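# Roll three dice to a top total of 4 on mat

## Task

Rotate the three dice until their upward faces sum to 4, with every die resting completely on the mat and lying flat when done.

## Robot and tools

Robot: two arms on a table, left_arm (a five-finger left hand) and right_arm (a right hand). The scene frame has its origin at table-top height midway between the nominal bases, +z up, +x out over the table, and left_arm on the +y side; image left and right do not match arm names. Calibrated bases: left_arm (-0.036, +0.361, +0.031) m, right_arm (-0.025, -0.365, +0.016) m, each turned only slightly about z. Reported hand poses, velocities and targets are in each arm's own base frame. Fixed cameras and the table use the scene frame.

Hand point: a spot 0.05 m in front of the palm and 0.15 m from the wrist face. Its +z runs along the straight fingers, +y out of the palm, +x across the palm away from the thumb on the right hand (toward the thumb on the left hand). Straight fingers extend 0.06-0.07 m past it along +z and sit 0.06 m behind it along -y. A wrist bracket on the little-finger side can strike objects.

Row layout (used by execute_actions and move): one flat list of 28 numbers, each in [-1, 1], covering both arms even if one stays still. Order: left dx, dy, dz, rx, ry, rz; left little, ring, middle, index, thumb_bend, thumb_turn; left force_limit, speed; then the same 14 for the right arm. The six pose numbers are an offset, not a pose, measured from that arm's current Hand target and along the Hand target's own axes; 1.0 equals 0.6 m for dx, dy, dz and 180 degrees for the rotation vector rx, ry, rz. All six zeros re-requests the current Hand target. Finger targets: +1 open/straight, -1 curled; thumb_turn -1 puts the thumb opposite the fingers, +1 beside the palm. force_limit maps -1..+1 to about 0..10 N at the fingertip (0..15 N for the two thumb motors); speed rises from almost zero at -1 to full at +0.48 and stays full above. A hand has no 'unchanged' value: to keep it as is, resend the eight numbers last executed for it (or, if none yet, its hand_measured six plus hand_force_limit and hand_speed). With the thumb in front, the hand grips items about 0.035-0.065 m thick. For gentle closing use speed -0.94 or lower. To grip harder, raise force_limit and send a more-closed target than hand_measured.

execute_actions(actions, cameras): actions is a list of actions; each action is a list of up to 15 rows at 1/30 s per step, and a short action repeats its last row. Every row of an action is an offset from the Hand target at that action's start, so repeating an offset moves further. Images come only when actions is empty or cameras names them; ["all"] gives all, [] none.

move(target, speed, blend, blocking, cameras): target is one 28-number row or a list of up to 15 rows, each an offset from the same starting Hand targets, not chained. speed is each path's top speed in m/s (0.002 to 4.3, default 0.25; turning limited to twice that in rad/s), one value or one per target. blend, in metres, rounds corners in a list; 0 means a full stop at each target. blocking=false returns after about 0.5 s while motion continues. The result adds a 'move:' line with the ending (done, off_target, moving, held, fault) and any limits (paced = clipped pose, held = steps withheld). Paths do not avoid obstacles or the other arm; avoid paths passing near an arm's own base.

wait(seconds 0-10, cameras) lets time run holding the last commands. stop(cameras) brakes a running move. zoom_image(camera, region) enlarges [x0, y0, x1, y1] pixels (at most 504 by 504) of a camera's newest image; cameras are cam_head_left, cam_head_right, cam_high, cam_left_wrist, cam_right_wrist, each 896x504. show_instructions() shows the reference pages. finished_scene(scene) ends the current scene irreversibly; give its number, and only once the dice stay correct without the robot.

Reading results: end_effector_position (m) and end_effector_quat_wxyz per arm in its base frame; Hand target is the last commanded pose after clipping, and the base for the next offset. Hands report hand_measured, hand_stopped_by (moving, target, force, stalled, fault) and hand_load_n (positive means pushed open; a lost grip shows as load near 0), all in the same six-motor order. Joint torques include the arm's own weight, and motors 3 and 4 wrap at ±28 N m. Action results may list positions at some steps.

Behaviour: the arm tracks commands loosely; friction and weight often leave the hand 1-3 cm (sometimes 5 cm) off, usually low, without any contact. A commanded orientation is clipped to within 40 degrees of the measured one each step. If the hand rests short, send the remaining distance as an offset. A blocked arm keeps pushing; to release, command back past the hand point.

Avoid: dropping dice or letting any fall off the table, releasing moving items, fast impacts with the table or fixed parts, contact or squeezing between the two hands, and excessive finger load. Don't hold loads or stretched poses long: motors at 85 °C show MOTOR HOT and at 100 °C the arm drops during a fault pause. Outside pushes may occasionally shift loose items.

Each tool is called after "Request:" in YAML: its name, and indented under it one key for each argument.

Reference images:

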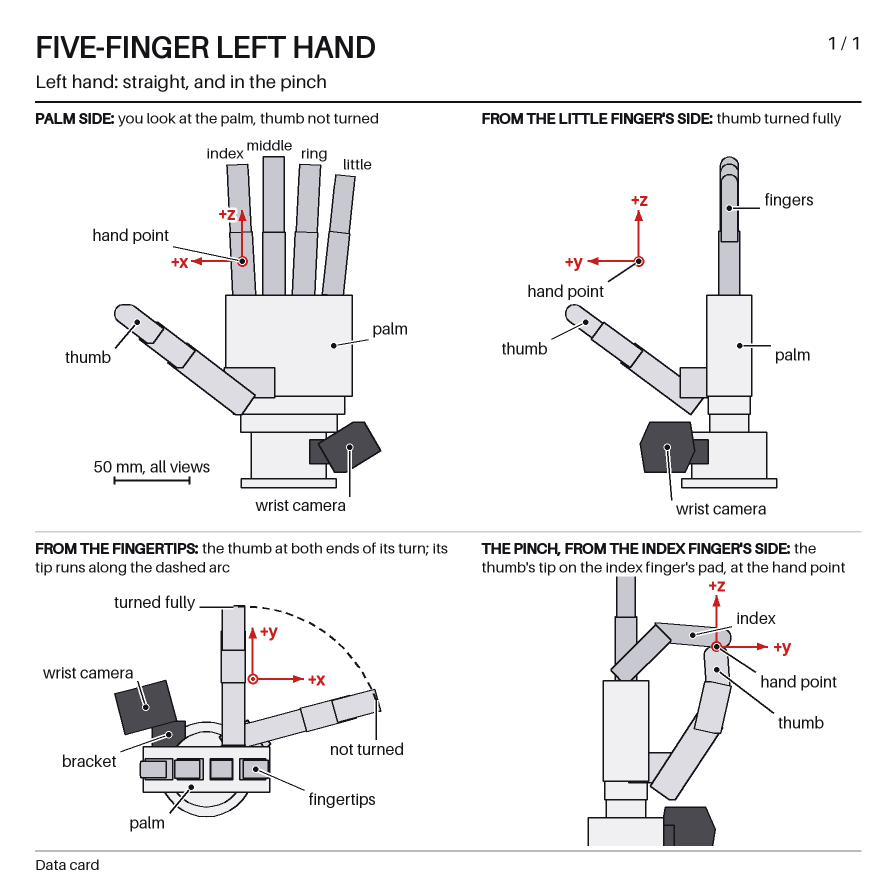

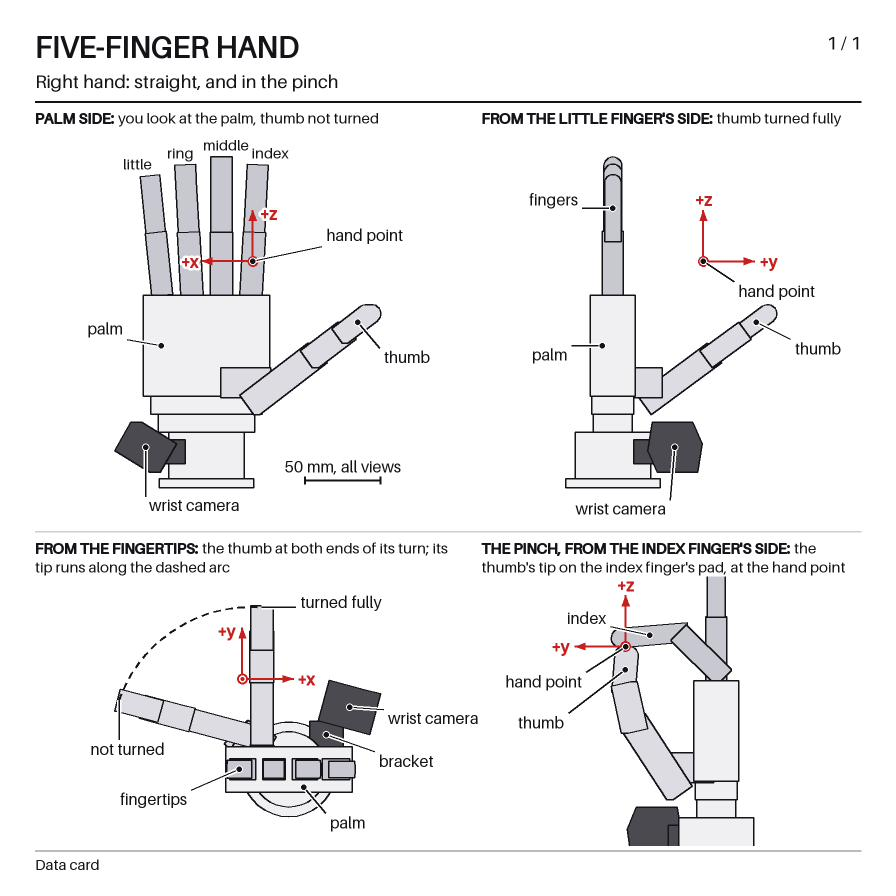

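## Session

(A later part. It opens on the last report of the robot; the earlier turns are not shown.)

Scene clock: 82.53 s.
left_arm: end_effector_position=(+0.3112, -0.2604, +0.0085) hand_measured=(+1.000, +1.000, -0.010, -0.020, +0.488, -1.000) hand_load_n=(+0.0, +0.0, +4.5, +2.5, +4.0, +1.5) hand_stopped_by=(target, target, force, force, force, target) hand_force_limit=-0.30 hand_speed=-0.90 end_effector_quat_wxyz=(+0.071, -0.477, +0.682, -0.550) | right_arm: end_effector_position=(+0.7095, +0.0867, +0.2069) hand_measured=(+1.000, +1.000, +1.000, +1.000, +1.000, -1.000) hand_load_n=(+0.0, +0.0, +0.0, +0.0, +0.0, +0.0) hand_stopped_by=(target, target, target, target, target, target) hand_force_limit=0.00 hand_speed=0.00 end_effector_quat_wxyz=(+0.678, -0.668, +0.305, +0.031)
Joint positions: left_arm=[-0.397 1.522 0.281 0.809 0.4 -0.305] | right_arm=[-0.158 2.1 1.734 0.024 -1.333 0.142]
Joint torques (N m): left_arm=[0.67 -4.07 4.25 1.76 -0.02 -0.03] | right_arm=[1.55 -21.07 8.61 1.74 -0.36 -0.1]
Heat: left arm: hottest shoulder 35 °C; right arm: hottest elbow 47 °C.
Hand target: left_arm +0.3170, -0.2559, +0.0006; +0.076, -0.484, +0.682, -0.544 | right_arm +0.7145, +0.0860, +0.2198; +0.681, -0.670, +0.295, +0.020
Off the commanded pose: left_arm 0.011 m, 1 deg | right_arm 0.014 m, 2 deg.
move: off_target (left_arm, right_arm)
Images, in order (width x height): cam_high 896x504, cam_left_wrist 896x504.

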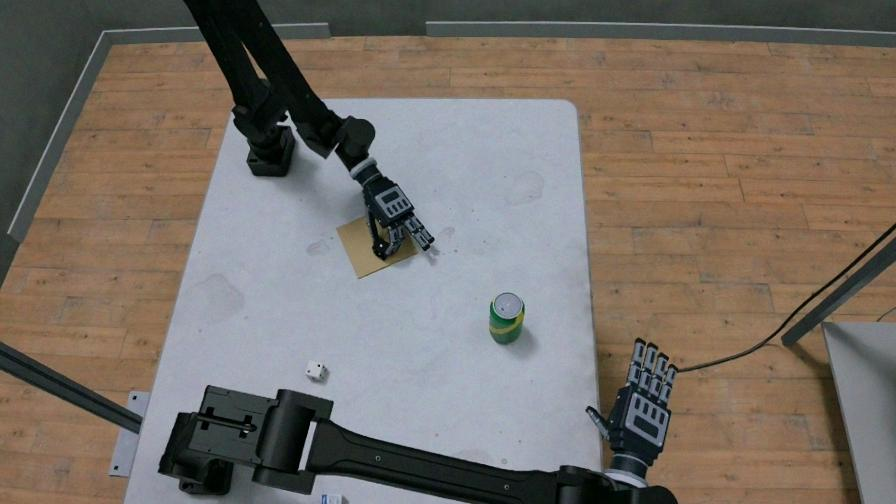

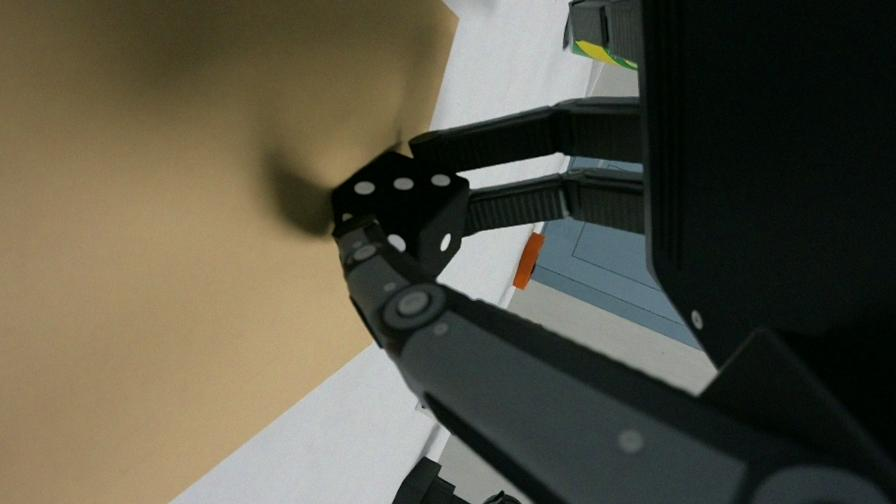

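Request:
move:
  target:
    - [0.011,-0.003,-0.004,0,0,0,1,1,-0.3,-0.3,0.2,-1,-0.3,-0.9,0,0,0,0,0,0,1,1,1,1,1,-1,0,0]
    - [0.011,-0.003,-0.004,0,0,0,1,1,0.1,0.1,0.55,-1,-0.3,-0.9,0,0,0,0,0,0,1,1,1,1,1,-1,0,0]
    - [0.011,-0.003,-0.004,0,0,0,1,1,0.4,0.4,0.75,-1,-0.3,-0.5,0,0,0,0,0,0,1,1,1,1,1,-1,0,0]
  speed: 0.05
  cameras: ["cam_left_wrist","cam_high"]

Request:
zoom_image:
  camera: "cam_high"
  region: [330, 160, 450, 280]

Scene clock: 84.93 s.
left_arm: end_effector_position=(+0.3143, -0.2588, +0.0081) hand_measured=(+1.000, +1.000, +0.400, +0.400, +0.750, -1.000) hand_load_n=(+0.0, +0.0, +0.0, +0.0, +0.0, +0.0) hand_stopped_by=(target, target, target, target, target, target) hand_force_limit=-0.30 hand_speed=-0.50 end_effector_quat_wxyz=(+0.075, -0.486, +0.677, -0.547) | right_arm: end_effector_position=(+0.7095, +0.0867, +0.2069) hand_measured=(+1.000, +1.000, +1.000, +1.000, +1.000, -1.000) hand_load_n=(+0.0, +0.0, +0.0, -0.5, +0.0, +0.0) hand_stopped_by=(target, target, target, target, target, target) hand_force_limit=0.00 hand_speed=0.00 end_effector_quat_wxyz=(+0.678, -0.668, +0.305, +0.031)
Joint positions: left_arm=[-0.397 1.522 0.281 0.809 0.38 -0.316] | right_arm=[-0.158 2.1 1.734 0.024 -1.333 0.142]
Joint torques (N m): left_arm=[-0.85 -6.59 3.88 0.99 0.19 0.01] | right_arm=[1.49 -21.07 8.62 1.74 -0.36 -0.1]
Heat: left arm: hottest shoulder 35 °C; right arm: hottest elbow 47 °C.
Hand target: left_arm +0.3131, -0.2590, +0.0058; +0.076, -0.484, +0.681, -0.544 | right_arm +0.7145, +0.0860, +0.2198; +0.681, -0.670, +0.295, +0.020
Off the commanded pose: left_arm 0.003 m, 1 deg | right_arm 0.014 m, 2 deg.
move: off_target (right_arm)
Images, in order (width x height): cam_high 896x504, cam_left_wrist 896x504.

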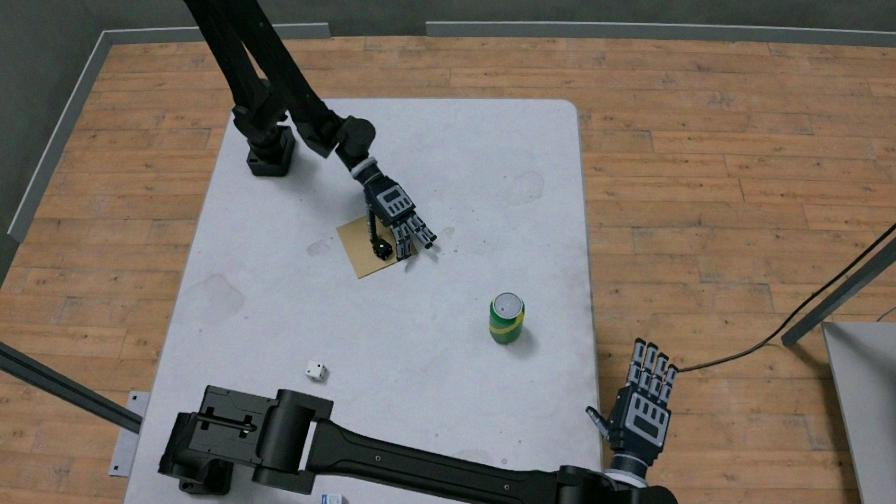

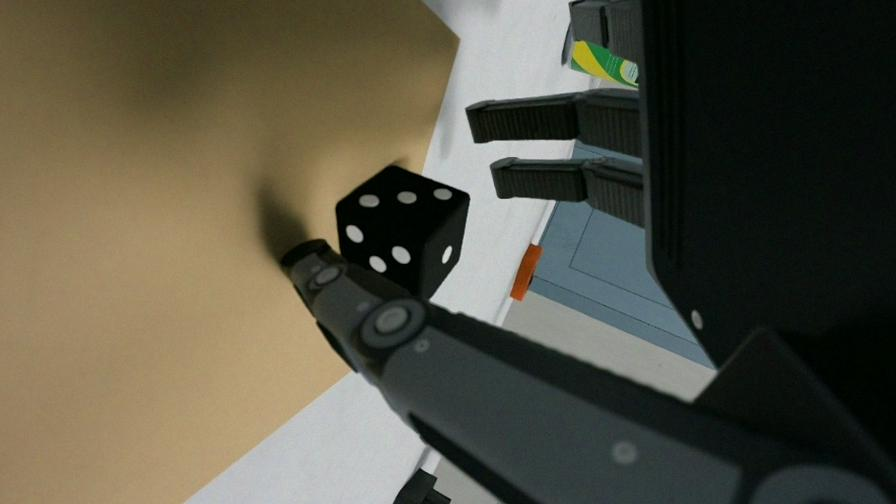

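Scaled by 4.200 from the camera's 896x504 image, which has a finer 1280x720 frame.

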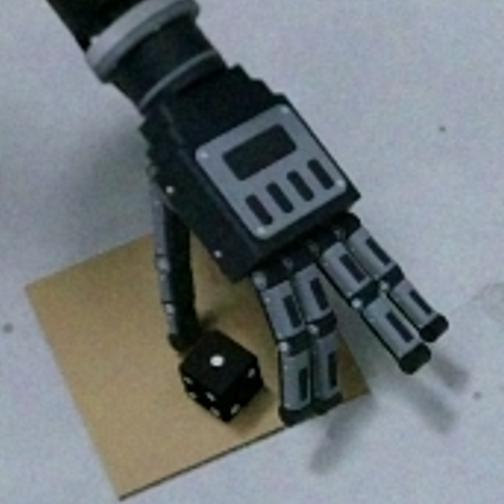

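Request:
move:
  target:
    - [0.0704,-0.1358,-0.0662,0,0,0,1,1,0.5,0.5,0.75,-1,-0.3,-0.7,0,0,0,0,0,0,1,1,1,1,1,-1,0,0]
    - [-0.0696,-0.2358,-0.2562,0,-0.0608,0.1249,1,1,0.5,0.5,0.75,-1,-0.3,-0.7,0,0,0,0,0,0,1,1,1,1,1,-1,0,0]
  speed: [0.12,0.25]
  blend: [0.02,0]
  cameras: ["cam_left_wrist","cam_high"]

Request:
zoom_image:
  camera: "cam_high"
  region: [330, 160, 450, 280]

Scene clock: 88.10 s.
left_arm: end_effector_position=(+0.3034, -0.1217, +0.1335) hand_measured=(+1.000, +1.000, +0.500, +0.500, +0.750, -1.000) hand_load_n=(+0.0, +0.0, +0.0, +0.0, +0.0, +0.0) hand_stopped_by=(target, target, target, target, target, target) hand_force_limit=-0.30 hand_speed=-0.70 end_effector_quat_wxyz=(+0.220, -0.403, +0.759, -0.462) | right_arm: end_effector_position=(+0.7095, +0.0867, +0.2069) hand_measured=(+1.000, +1.000, +1.000, +1.000, +1.000, -1.000) hand_load_n=(+0.0, +0.0, +0.0, +0.0, +0.0, +0.0) hand_stopped_by=(target, target, target, target, target, target) hand_force_limit=0.00 hand_speed=0.00 end_effector_quat_wxyz=(+0.678, -0.668, +0.305, +0.031)
Joint positions: left_arm=[-0.045 0.721 0.42 -0.279 0.513 0.267] | right_arm=[-0.158 2.1 1.734 0.024 -1.333 0.142]
Joint torques (N m): left_arm=[0.79 -1.49 12.78 0.72 0.45 0.05] | right_arm=[1.49 -21.07 8.59 1.74 -0.36 -0.11]
Heat: left arm: hottest shoulder 35 °C; right arm: hottest elbow 47 °C.
Hand target: left_arm +0.3197, -0.1170, +0.1644; +0.244, -0.391, +0.752, -0.470 | right_arm +0.7145, +0.0860, +0.2198; +0.681, -0.670, +0.295, +0.020
Off the commanded pose: left_arm 0.035 m, 3 deg | right_arm 0.014 m, 2 deg.
move: off_target (left_arm, right_arm)
Images, in order (width x height): cam_high 896x504, cam_left_wrist 896x504.

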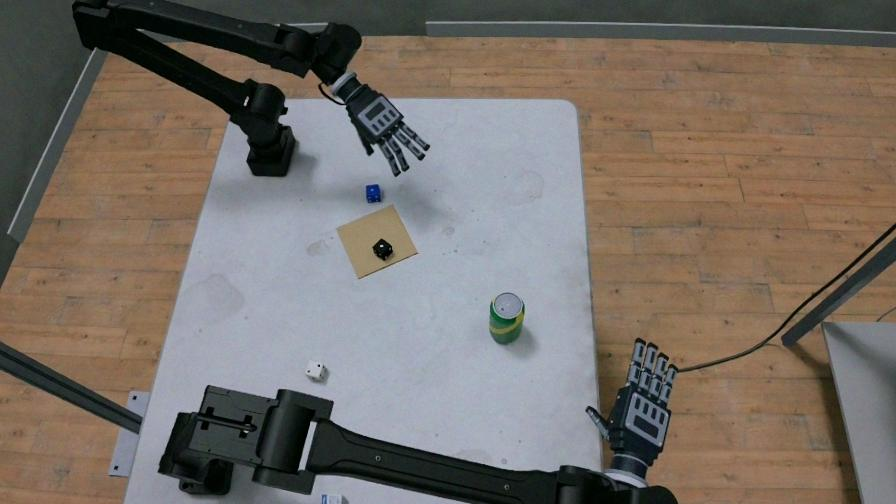

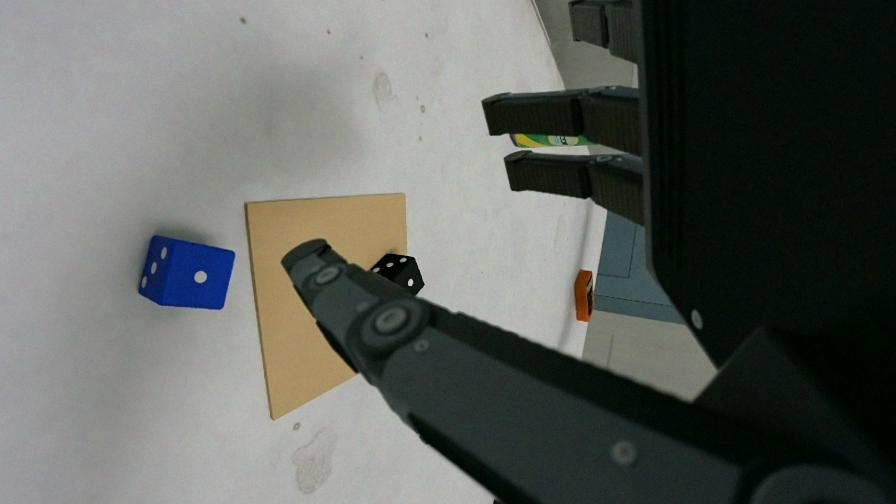

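Scaled by 4.200 from the camera's 896x504 image, which has a finer 1280x720 frame.

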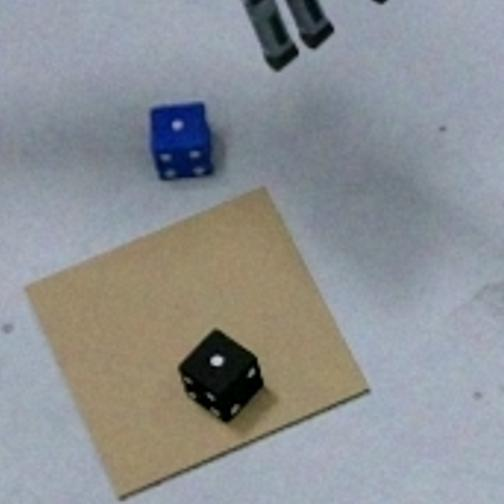

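Request:
move:
  target: [0.0522,0.1633,0.0225,0,-0.1748,-0.0852,1,1,0.5,0.5,0.75,-1,-0.3,-0.7,0,0,0,0,0,0,1,1,1,1,1,-1,0,0]
  speed: 0.2
  cameras: ["cam_left_wrist"]

Scene clock: 91.13 s.
left_arm: end_effector_position=(+0.2768, -0.1198, +0.0730) hand_measured=(+1.000, +1.000, +0.500, +0.500, +0.750, -1.000) hand_load_n=(+0.0, +0.0, +0.0, +0.0, +0.0, +0.0) hand_stopped_by=(target, target, target, target, target, target) hand_force_limit=-0.30 hand_speed=-0.70 end_effector_quat_wxyz=(-0.378, +0.600, -0.601, +0.368) | right_arm: end_effector_position=(+0.7095, +0.0867, +0.2069) hand_measured=(+1.000, +1.000, +1.000, +1.000, +1.000, -1.000) hand_load_n=(+0.0, +0.0, +0.0, +0.0, +0.0, +0.0) hand_stopped_by=(target, target, target, target, target, target) hand_force_limit=0.00 hand_speed=0.00 end_effector_quat_wxyz=(+0.678, -0.668, +0.305, +0.031)
Joint positions: left_arm=[-0.614 0.571 0.195 -0.172 -0.554 -0.296] | right_arm=[-0.158 2.1 1.734 0.024 -1.333 0.142]
Joint torques (N m): left_arm=[-1.85 2.2 7.41 2.11 -0.27 -0.14] | right_arm=[1.44 -21.01 8.61 1.73 -0.36 -0.1]
Heat: left arm: hottest shoulder 35 °C; right arm: hottest elbow 47 °C.
Hand target: left_arm +0.2766, -0.1250, +0.0707; -0.375, +0.600, -0.600, +0.375 | right_arm +0.7145, +0.0860, +0.2198; +0.681, -0.670, +0.295, +0.020
Off the commanded pose: left_arm 0.006 m, 1 deg | right_arm 0.014 m, 2 deg.
move: off_target (right_arm)
Images, in order (width x height): cam_left_wrist 896x504.

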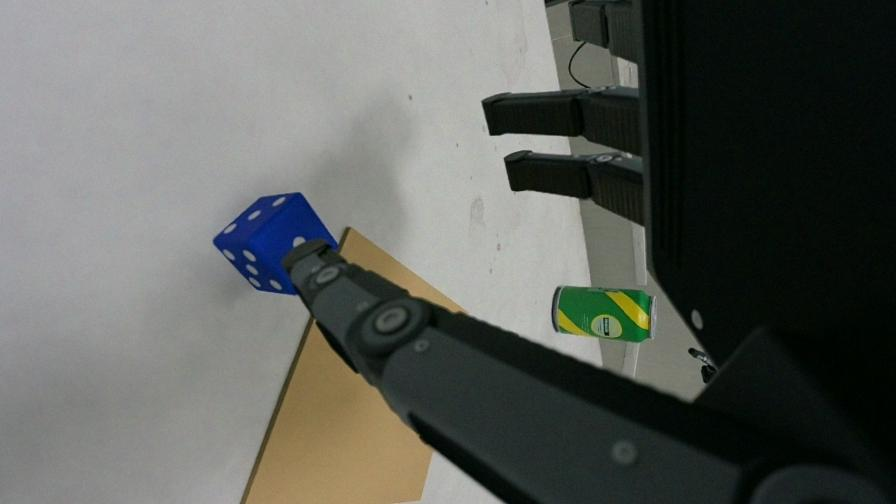

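Request:
move:
  target: [0.0083,0.0899,0.0438,0,0,0,1,1,0.5,0.5,0.75,-1,-0.3,-0.7,0,0,0,0,0,0,1,1,1,1,1,-1,0,0]
  speed: 0.12
  cameras: ["cam_left_wrist","cam_high"]

Request:
zoom_image:
  camera: "cam_high"
  region: [330, 130, 450, 250]

Scene clock: 92.93 s.
left_arm: end_effector_position=(+0.2795, -0.1281, +0.0140) hand_measured=(+1.000, +1.000, +0.500, +0.500, +0.750, -1.000) hand_load_n=(+0.0, +0.0, +0.0, +0.0, +0.5, -0.5) hand_stopped_by=(target, target, target, target, target, target) hand_force_limit=-0.30 hand_speed=-0.70 end_effector_quat_wxyz=(-0.377, +0.601, -0.599, +0.371) | right_arm: end_effector_position=(+0.7095, +0.0867, +0.2069) hand_measured=(+1.000, +1.000, +1.000, +1.000, +1.000, -1.000) hand_load_n=(+0.0, +0.0, +0.0, +0.0, +0.0, +0.0) hand_stopped_by=(target, target, target, target, target, target) hand_force_limit=0.00 hand_speed=0.00 end_effector_quat_wxyz=(+0.678, -0.668, +0.305, +0.031)
Joint positions: left_arm=[-0.642 0.89 0.087 0.249 -0.575 -0.318] | right_arm=[-0.158 2.1 1.734 0.024 -1.333 0.142]
Joint torques (N m): left_arm=[-1.61 0.67 5.37 2.09 -0.28 -0.11] | right_arm=[1.55 -20.95 8.64 1.73 -0.36 -0.1]
Heat: left arm: hottest shoulder 35 °C; right arm: hottest elbow 47 °C.
Hand target: left_arm +0.2764, -0.1299, +0.0105; -0.374, +0.599, -0.600, +0.375 | right_arm +0.7145, +0.0860, +0.2198; +0.681, -0.670, +0.295, +0.020
Off the commanded pose: left_arm 0.005 m, 1 deg | right_arm 0.014 m, 2 deg.
move: off_target (right_arm)
Images, in order (width x height): cam_high 896x504, cam_left_wrist 896x504.

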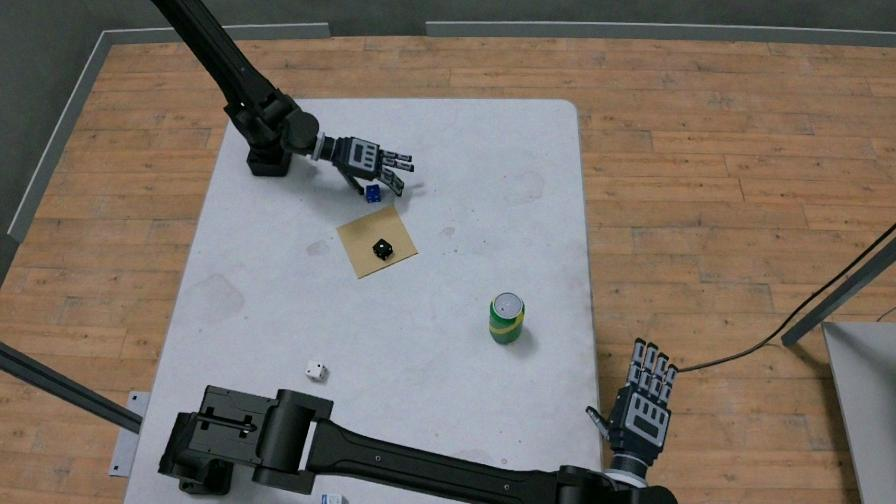

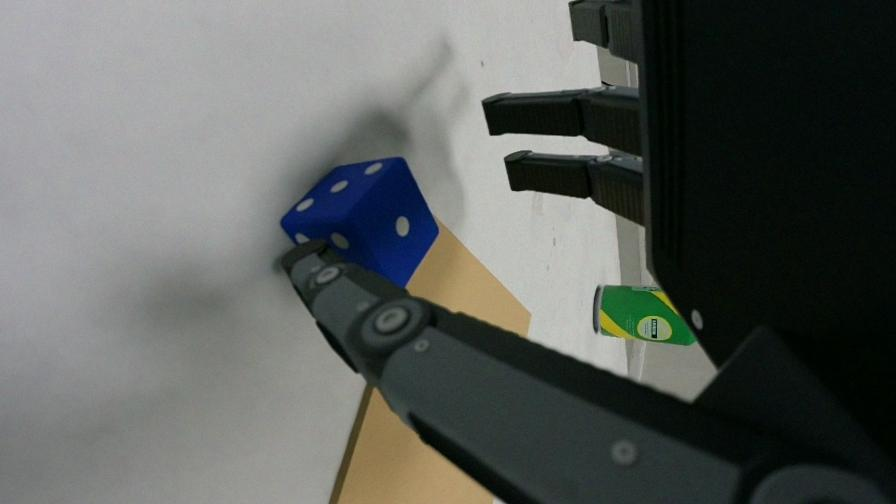

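Scaled by 4.200 from the camera's 896x504 image, which has a finer 1280x720 frame.

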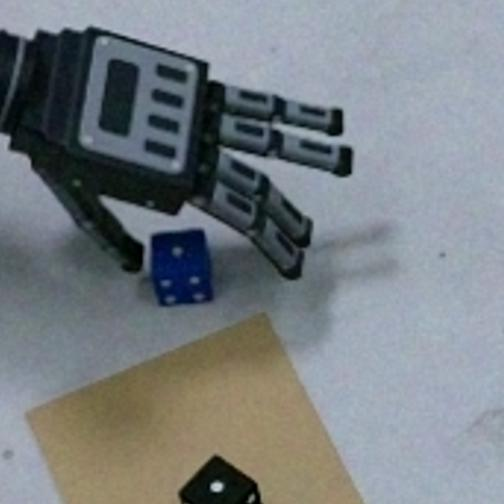

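Request:
move:
  target: [-0.0083,0.0292,0.0087,0,0,0,1,1,0.5,0.5,0.75,-1,-0.3,-0.7,0,0,0,0,0,0,1,1,1,1,1,-1,0,0]
  speed: 0.08
  cameras: ["cam_left_wrist","cam_high"]

Request:
zoom_image:
  camera: "cam_high"
  region: [330, 130, 450, 250]

Scene clock: 94.47 s.
left_arm: end_effector_position=(+0.2766, -0.1275, -0.0021) hand_measured=(+1.000, +1.000, +0.500, +0.500, +0.750, -1.000) hand_load_n=(+0.0, +0.0, +0.0, +0.0, +1.0, -1.5) hand_stopped_by=(target, target, target, target, target, target) hand_force_limit=-0.30 hand_speed=-0.70 end_effector_quat_wxyz=(-0.375, +0.600, -0.597, +0.378) | right_arm: end_effector_position=(+0.7095, +0.0867, +0.2069) hand_measured=(+1.000, +1.000, +1.000, +1.000, +1.000, -1.000) hand_load_n=(+0.0, +0.0, +0.0, +0.0, +0.0, +0.0) hand_stopped_by=(target, target, target, target, target, target) hand_force_limit=0.00 hand_speed=0.00 end_effector_quat_wxyz=(+0.678, -0.668, +0.305, +0.031)
Joint positions: left_arm=[-0.642 1.006 0.048 0.418 -0.568 -0.318] | right_arm=[-0.158 2.1 1.734 0.024 -1.333 0.142]
Joint torques (N m): left_arm=[-0.5 0.67 4.59 1.91 -0.1 -0.04] | right_arm=[1.49 -21.01 8.59 1.72 -0.36 -0.1]
Heat: left arm: hottest shoulder 35 °C; right arm: hottest elbow 47 °C.
Hand target: left_arm +0.2733, -0.1249, -0.0076; -0.374, +0.599, -0.600, +0.375 | right_arm +0.7145, +0.0860, +0.2198; +0.681, -0.670, +0.295, +0.020
Off the commanded pose: left_arm 0.007 m, 0 deg | right_arm 0.014 m, 2 deg.
move: off_target (right_arm)
Images, in order (width x height): cam_high 896x504, cam_left_wrist 896x504.

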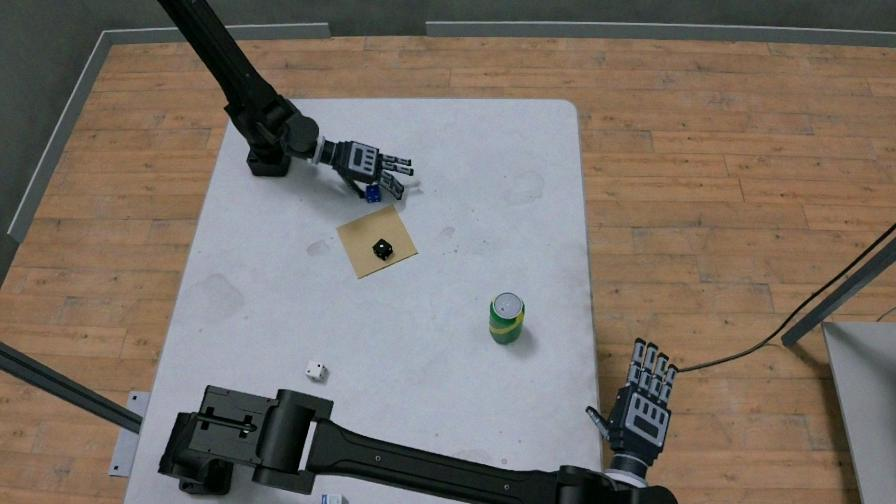

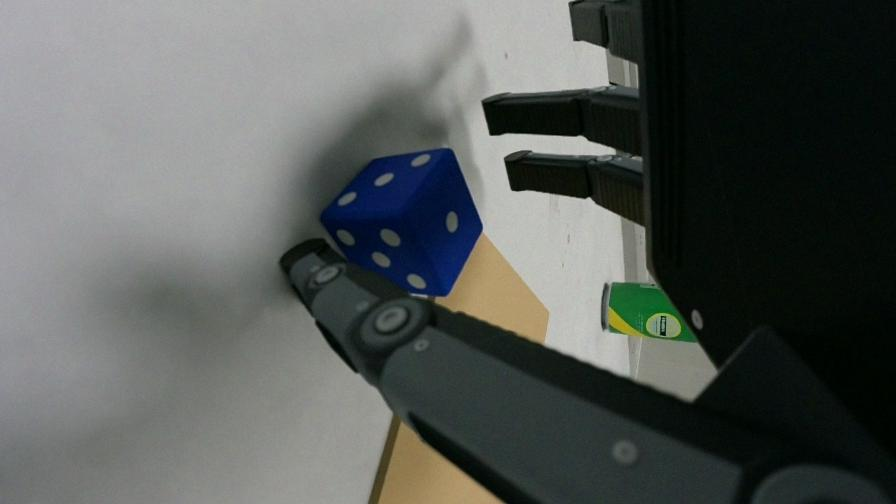

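Scaled by 4.200 from the camera's 896x504 image, which has a finer 1280x720 frame.

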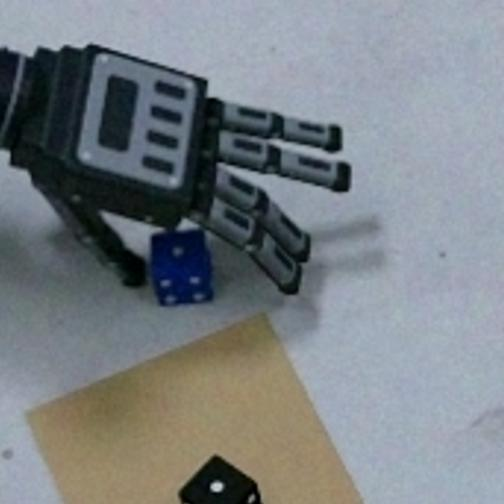

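Request:
move:
  target: [0,0,-0.003,0,0,0,1,1,-0.3,-0.3,0.2,-1,-0.3,-0.9,0,0,0,0,0,0,1,1,1,1,1,-1,0,0]
  speed: 0.08
  cameras: ["cam_left_wrist"]

Scene clock: 96.87 s.
left_arm: end_effector_position=(+0.2766, -0.1272, -0.0022) hand_measured=(+1.000, +1.000, -0.010, -0.028, +0.486, -1.000) hand_load_n=(+0.0, +0.0, +4.5, +4.0, +6.5, -0.5) hand_stopped_by=(target, target, force, force, force, target) hand_force_limit=-0.30 hand_speed=-0.90 end_effector_quat_wxyz=(-0.375, +0.600, -0.597, +0.377) | right_arm: end_effector_position=(+0.7095, +0.0867, +0.2069) hand_measured=(+1.000, +1.000, +1.000, +1.000, +1.000, -1.000) hand_load_n=(+0.0, +0.0, +0.0, +0.0, +0.0, +0.0) hand_stopped_by=(target, target, target, target, target, target) hand_force_limit=0.00 hand_speed=0.00 end_effector_quat_wxyz=(+0.678, -0.668, +0.305, +0.031)
Joint positions: left_arm=[-0.642 1.006 0.048 0.418 -0.57 -0.318] | right_arm=[-0.158 2.1 1.734 0.024 -1.333 0.142]
Joint torques (N m): left_arm=[-0.97 -0.44 4.44 1.48 -0.25 -0.07] | right_arm=[1.49 -21.01 8.59 1.74 -0.36 -0.1]
Heat: left arm: hottest shoulder 35 °C; right arm: hottest elbow 47 °C.
Hand target: left_arm +0.2717, -0.1249, -0.0069; -0.374, +0.599, -0.600, +0.375 | right_arm +0.7145, +0.0860, +0.2198; +0.681, -0.670, +0.295, +0.020
Off the commanded pose: left_arm 0.007 m, 0 deg | right_arm 0.014 m, 2 deg.
move: off_target (right_arm)
Images, in order (width x height): cam_left_wrist 896x504.

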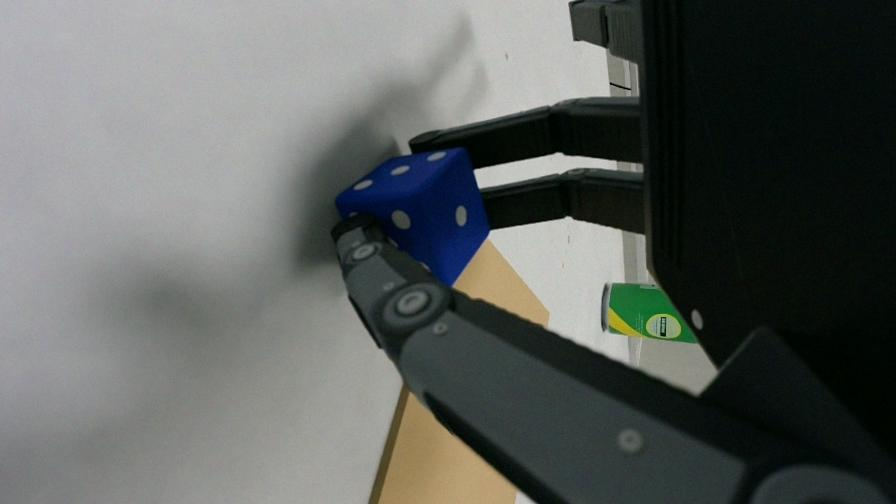

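Request:
move:
  target:
    - [0,-0.0749,-0.0365,0,0,0,1,1,-0.3,-0.3,0.2,-1,-0.3,-0.9,0,0,0,0,0,0,1,1,1,1,1,-1,0,0]
    - [0.108,-0.1065,0.0285,0,0,0,1,1,-0.3,-0.3,0.2,-1,-0.3,-0.9,0,0,0,0,0,0,1,1,1,1,1,-1,0,0]
    - [0.108,-0.0467,0.0577,0,0,0,1,1,-0.3,-0.3,0.2,-1,-0.3,-0.9,0,0,0,0,0,0,1,1,1,1,1,-1,0,0]
  speed: [0.12,0.15,0.1]
  blend: [0.01,0.01,0]
  cameras: ["cam_left_wrist","cam_high"]

Request:
zoom_image:
  camera: "cam_high"
  region: [330, 160, 450, 280]

Scene clock: 99.47 s.
left_arm: end_effector_position=(+0.3069, -0.1791, -0.0006) hand_measured=(+1.000, +1.000, -0.010, -0.028, +0.488, -1.000) hand_load_n=(+0.0, +0.0, +5.0, +3.5, +5.5, -1.0) hand_stopped_by=(target, target, force, force, force, target) hand_force_limit=-0.30 hand_speed=-0.90 end_effector_quat_wxyz=(-0.378, +0.600, -0.603, +0.365) | right_arm: end_effector_position=(+0.7095, +0.0867, +0.2069) hand_measured=(+1.000, +1.000, +1.000, +1.000, +1.000, -1.000) hand_load_n=(+0.0, +0.0, +0.0, +0.0, +0.0, +0.0) hand_stopped_by=(target, target, target, target, target, target) hand_force_limit=0.00 hand_speed=0.00 end_effector_quat_wxyz=(+0.678, -0.668, +0.305, +0.031)
Joint positions: left_arm=[-0.757 1.241 0.21 0.421 -0.673 -0.392] | right_arm=[-0.158 2.1 1.734 0.024 -1.333 0.142]
Joint torques (N m): left_arm=[-0.79 -1.79 6.74 1.83 0.05 -0.08] | right_arm=[1.49 -21.01 8.59 1.73 -0.36 -0.1]
Heat: left arm: hottest shoulder 35 °C; right arm: hottest elbow 47 °C.
Hand target: left_arm +0.3151, -0.1897, +0.0032; -0.375, +0.600, -0.600, +0.375 | right_arm +0.7145, +0.0860, +0.2198; +0.681, -0.670, +0.295, +0.020
Off the commanded pose: left_arm 0.014 m, 1 deg | right_arm 0.014 m, 2 deg.
move: off_target (left_arm, right_arm)
Images, in order (width x height): cam_high 896x504, cam_left_wrist 896x504.

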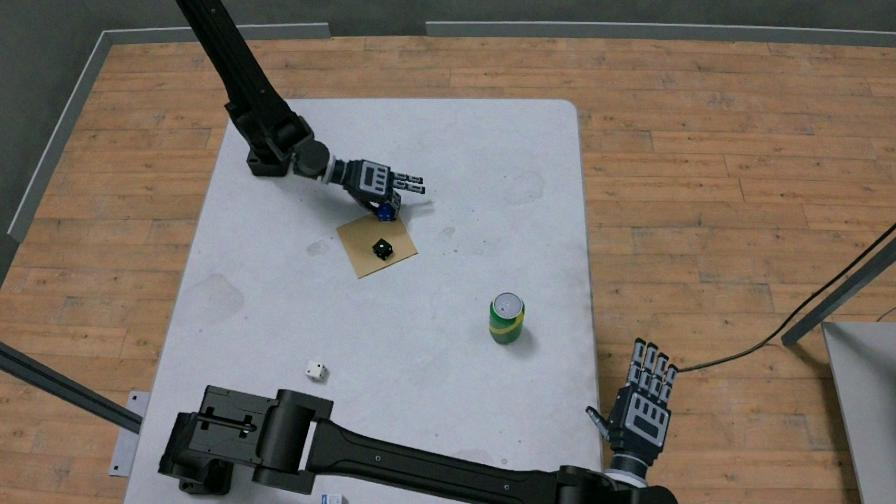

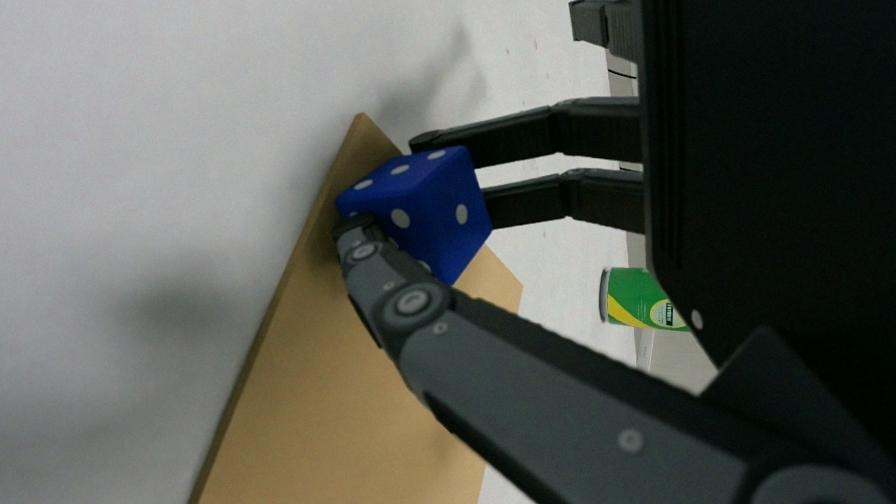

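Scaled by 4.200 from the camera's 896x504 image, which has a finer 1280x720 frame.

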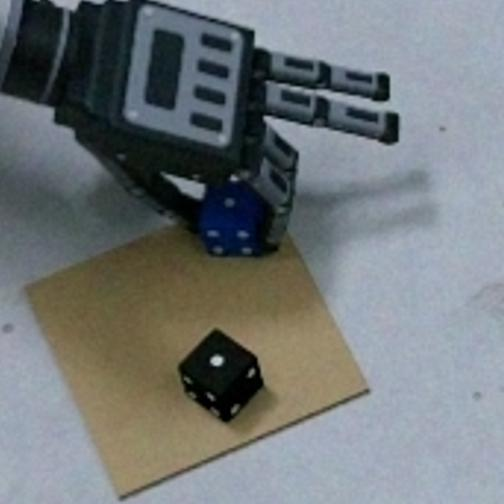

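Request:
move:
  target:
    - [0.005,-0.0217,-0.0013,0,0,0,1,1,-0.3,-0.3,0.2,-1,-0.3,-0.9,0,0,0,0,0,0,1,1,1,1,1,-1,0,0]
    - [0.03,-0.0297,0.0152,0,0,0,1,1,-0.3,-0.3,0.2,-1,-0.3,-0.9,0,0,0,0,0,0,1,1,1,1,1,-1,0,0]
  speed: [0.08,0.08]
  blend: [0.005,0]
  cameras: ["cam_high"]

Request:
zoom_image:
  camera: "cam_high"
  region: [330, 160, 450, 280]

Scene clock: 100.73 s.
left_arm: end_effector_position=(+0.3207, -0.1928, +0.0061) hand_measured=(+1.000, +1.000, -0.010, -0.028, +0.488, -1.000) hand_load_n=(+0.0, +0.0, +4.5, +3.5, +6.0, +0.0) hand_stopped_by=(target, target, force, force, force, target) hand_force_limit=-0.30 hand_speed=-0.90 end_effector_quat_wxyz=(-0.377, +0.600, -0.604, +0.364) | right_arm: end_effector_position=(+0.7095, +0.0867, +0.2069) hand_measured=(+1.000, +1.000, +1.000, +1.000, +1.000, -1.000) hand_load_n=(+0.0, +0.0, -0.5, +0.0, +0.0, +0.0) hand_stopped_by=(target, target, target, target, target, target) hand_force_limit=0.00 hand_speed=0.00 end_effector_quat_wxyz=(+0.678, -0.668, +0.305, +0.031)
Joint positions: left_arm=[-0.757 1.267 0.266 0.388 -0.67 -0.392] | right_arm=[-0.158 2.1 1.734 0.024 -1.333 0.142]
Joint torques (N m): left_arm=[-1.55 -3.43 8.08 0.83 -0.35 -0.13] | right_arm=[1.61 -21.01 8.61 1.74 -0.36 -0.1]
Motor temperatures (°C): left_arm=[32 35 34 30 31 28] | right_arm=[31 41 48 32 29 32]
Heat: left arm: hottest shoulder 35 °C; right arm: hottest elbow 48 °C.
Hand target: left_arm +0.3312, -0.2077, +0.0152; -0.374, +0.600, -0.600, +0.375 | right_arm +0.7145, +0.0860, +0.2198; +0.681, -0.670, +0.295, +0.020
Off the commanded pose: left_arm 0.020 m, 1 deg | right_arm 0.014 m, 2 deg.
move: off_target (left_arm, right_arm)
Images, in order (width x height): cam_high 896x504.

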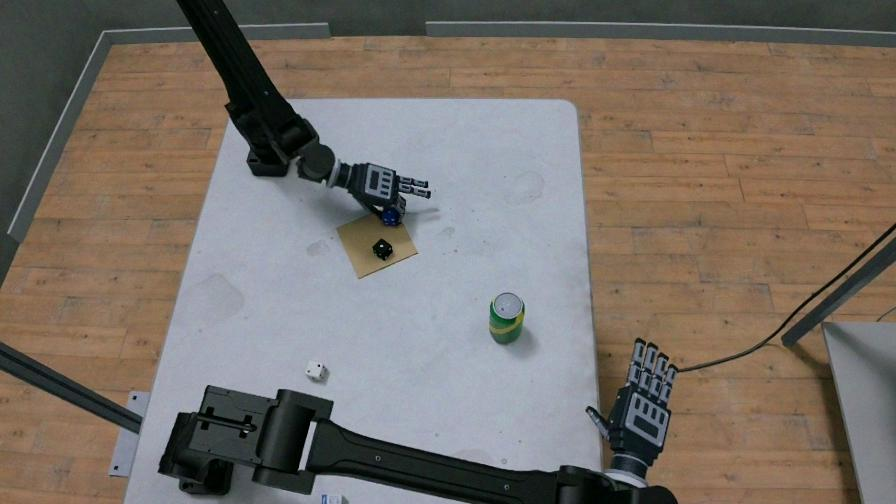

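Scaled by 4.200 from the camera's 896x504 image, which has a finer 1280x720 frame.

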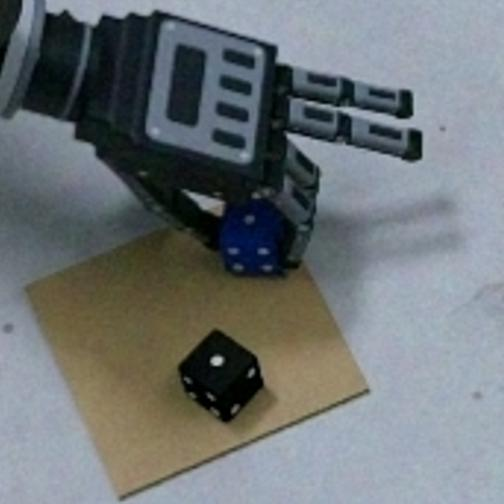

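Request:
move:
  target: [0.015,0.0025,-0.0163,0,0,0,1,1,-0.3,-0.3,0.2,-1,-0.3,-0.9,0,0,0,0,0,0,1,1,1,1,1,-1,0,0]
  speed: 0.08
  cameras: ["cam_high"]

Request:
zoom_image:
  camera: "cam_high"
  region: [330, 160, 450, 280]

Scene clock: 102.40 s.
left_arm: end_effector_position=(+0.3096, -0.1966, +0.0012) hand_measured=(+1.000, +1.000, -0.010, -0.028, +0.488, -1.000) hand_load_n=(+0.0, +0.0, +4.5, +3.5, +6.5, +0.0) hand_stopped_by=(target, target, force, force, force, target) hand_force_limit=-0.30 hand_speed=-0.90 end_effector_quat_wxyz=(-0.379, +0.599, -0.610, +0.354) | right_arm: end_effector_position=(+0.7095, +0.0867, +0.2069) hand_measured=(+1.000, +1.000, +1.000, +1.000, +1.000, -1.000) hand_load_n=(+0.0, +0.0, +0.0, +0.0, +0.0, +0.0) hand_stopped_by=(target, target, target, target, target, target) hand_force_limit=0.00 hand_speed=0.00 end_effector_quat_wxyz=(+0.678, -0.668, +0.305, +0.031)
Joint positions: left_arm=[-0.803 1.267 0.266 0.345 -0.712 -0.424] | right_arm=[-0.158 2.1 1.734 0.024 -1.333 0.142]
Joint torques (N m): left_arm=[-1.96 -4.95 8.5 0.59 -0.39 -0.21] | right_arm=[1.61 -20.95 8.62 1.74 -0.36 -0.1]
Heat: left arm: hottest shoulder 35 °C; right arm: hottest elbow 48 °C.
Hand target: left_arm +0.3217, -0.2167, +0.0181; -0.374, +0.599, -0.600, +0.375 | right_arm +0.7145, +0.0860, +0.2198; +0.681, -0.670, +0.295, +0.020
Off the commanded pose: left_arm 0.029 m, 3 deg | right_arm 0.014 m, 2 deg.
move: off_target (left_arm, right_arm)
Images, in order (width x height): cam_high 896x504.

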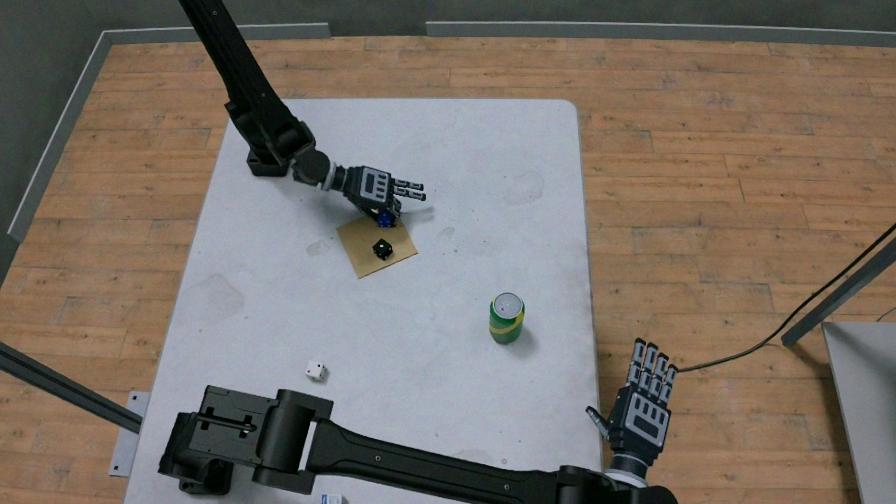

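Scaled by 4.200 from the camera's 896x504 image, which has a finer 1280x720 frame.

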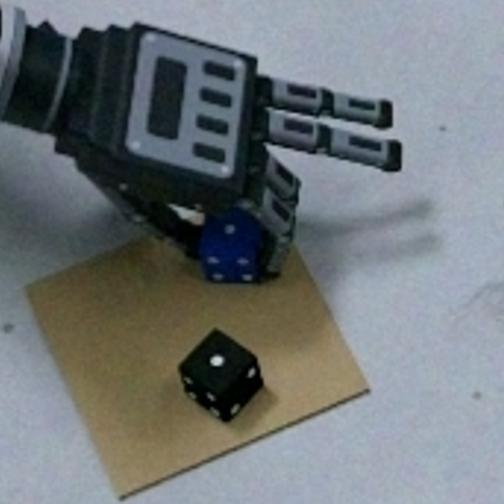

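Request:
move:
  target: [0.0133,0.0,0.0,0,0,0,1,1,-0.3,-0.3,0.2,-1,-0.3,-0.9,0,0,0,0,0,0,1,1,1,1,1,-1,0,0]
  speed: 0.08
  cameras: ["cam_high"]

Request:
zoom_image:
  camera: "cam_high"
  region: [330, 160, 450, 280]

Scene clock: 103.47 s.
left_arm: end_effector_position=(+0.3130, -0.2077, +0.0090) hand_measured=(+1.000, +1.000, -0.010, -0.028, +0.488, -1.000) hand_load_n=(+0.0, +0.0, +4.5, +3.5, +6.0, +0.0) hand_stopped_by=(target, target, force, force, force, target) hand_force_limit=-0.30 hand_speed=-0.90 end_effector_quat_wxyz=(-0.379, +0.599, -0.604, +0.364) | right_arm: end_effector_position=(+0.7095, +0.0867, +0.2069) hand_measured=(+1.000, +1.000, +1.000, +1.000, +1.000, -1.000) hand_load_n=(+0.0, +0.0, +0.0, +0.0, +0.0, +0.0) hand_stopped_by=(target, target, target, target, target, target) hand_force_limit=0.00 hand_speed=0.00 end_effector_quat_wxyz=(+0.678, -0.668, +0.305, +0.031)
Joint positions: left_arm=[-0.825 1.267 0.288 0.335 -0.729 -0.44] | right_arm=[-0.158 2.1 1.734 0.024 -1.333 0.142]
Joint torques (N m): left_arm=[-1.9 -3.55 8.29 0.61 -0.39 -0.16] | right_arm=[1.67 -21.07 8.61 1.73 -0.36 -0.11]
Heat: left arm: hottest shoulder 35 °C; right arm: hottest elbow 48 °C.
Hand target: left_arm +0.3217, -0.2247, +0.0181; -0.375, +0.599, -0.600, +0.375 | right_arm +0.7145, +0.0860, +0.2198; +0.681, -0.670, +0.295, +0.020
Off the commanded pose: left_arm 0.021 m, 1 deg | right_arm 0.014 m, 2 deg.
move: off_target (left_arm, right_arm)
Images, in order (width x height): cam_high 896x504.

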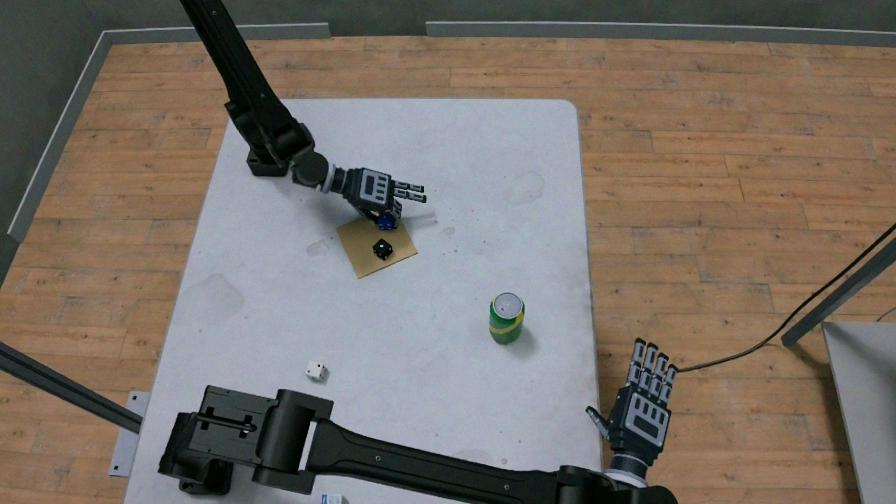

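Scaled by 4.200 from the camera's 896x504 image, which has a finer 1280x720 frame.

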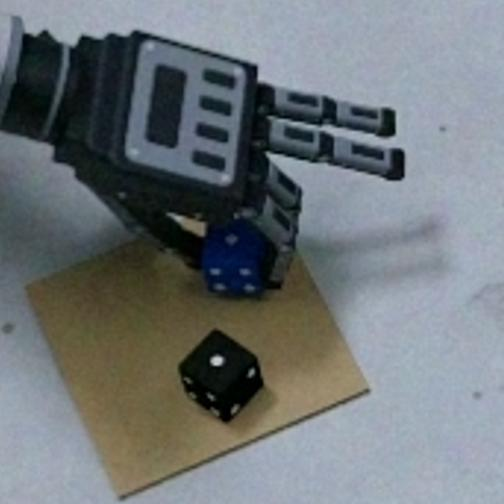

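Request:
move:
  target: [-0.005,0.0135,0.0066,0,0,0,1,1,-0.3,-0.3,0.2,-1,-0.3,-0.9,0,0,0,0,0,0,1,1,1,1,1,-1,0,0]
  speed: 0.05

Scene clock: 104.80 s.
left_arm: end_effector_position=(+0.3119, -0.2071, +0.0002) hand_measured=(+1.000, +1.000, -0.010, -0.028, +0.488, -1.000) hand_load_n=(+0.0, -0.5, +4.5, +3.5, +6.5, +0.0) hand_stopped_by=(target, target, force, force, force, target) hand_force_limit=-0.30 hand_speed=-0.90 end_effector_quat_wxyz=(-0.378, +0.599, -0.609, +0.357) | right_arm: end_effector_position=(+0.7095, +0.0867, +0.2069) hand_measured=(+1.000, +1.000, +1.000, +1.000, +1.000, -1.000) hand_load_n=(+0.0, +0.0, +0.0, +0.0, +0.0, +0.0) hand_stopped_by=(target, target, target, target, target, target) hand_force_limit=0.00 hand_speed=0.00 end_effector_quat_wxyz=(+0.678, -0.668, +0.305, +0.031)
Joint positions: left_arm=[-0.825 1.3 0.288 0.349 -0.727 -0.441] | right_arm=[-0.158 2.1 1.734 0.024 -1.333 0.142]
Joint torques (N m): left_arm=[-1.2 -3.66 6.97 1.87 -0.24 -0.12] | right_arm=[1.49 -21.01 8.61 1.72 -0.36 -0.11]
Heat: left arm: hottest shoulder 35 °C; right arm: hottest elbow 48 °C.
Hand target: left_arm +0.3217, -0.2218, +0.0091; -0.374, +0.599, -0.600, +0.375 | right_arm +0.7145, +0.0860, +0.2198; +0.681, -0.670, +0.295, +0.020
Off the commanded pose: left_arm 0.020 m, 2 deg | right_arm 0.014 m, 2 deg.
move: off_target (left_arm, right_arm)


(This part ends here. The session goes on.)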